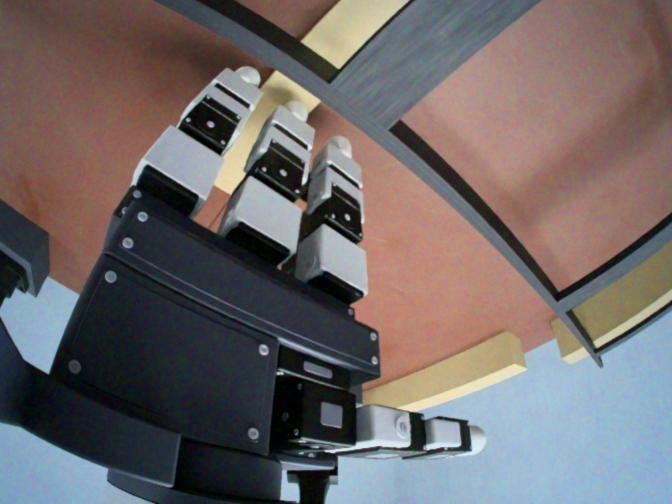

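Scaled by 1.680 from the camera's 672x504 image, which has a finer 960x720 frame.

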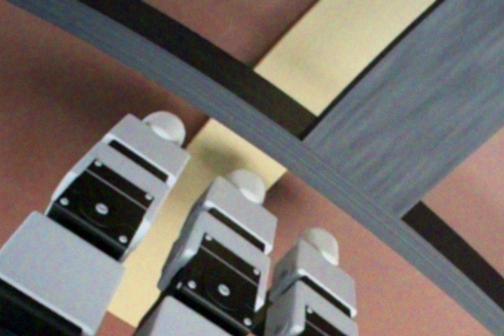

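Scaled by 1.680 from the camera's 672x504 image, which has a finer 960x720 frame.

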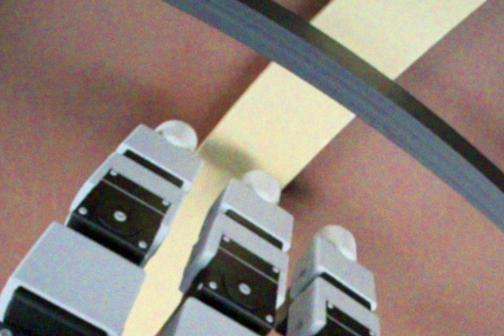

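Scaled by 1.680 from the camera's 672x504 image, which has a finer 960x720 frame.

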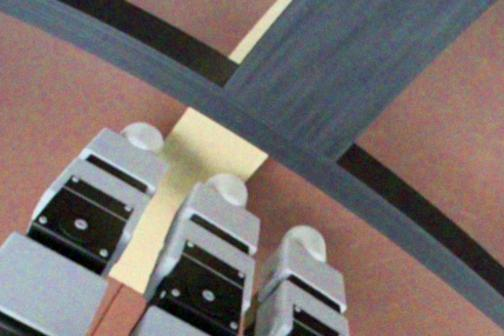

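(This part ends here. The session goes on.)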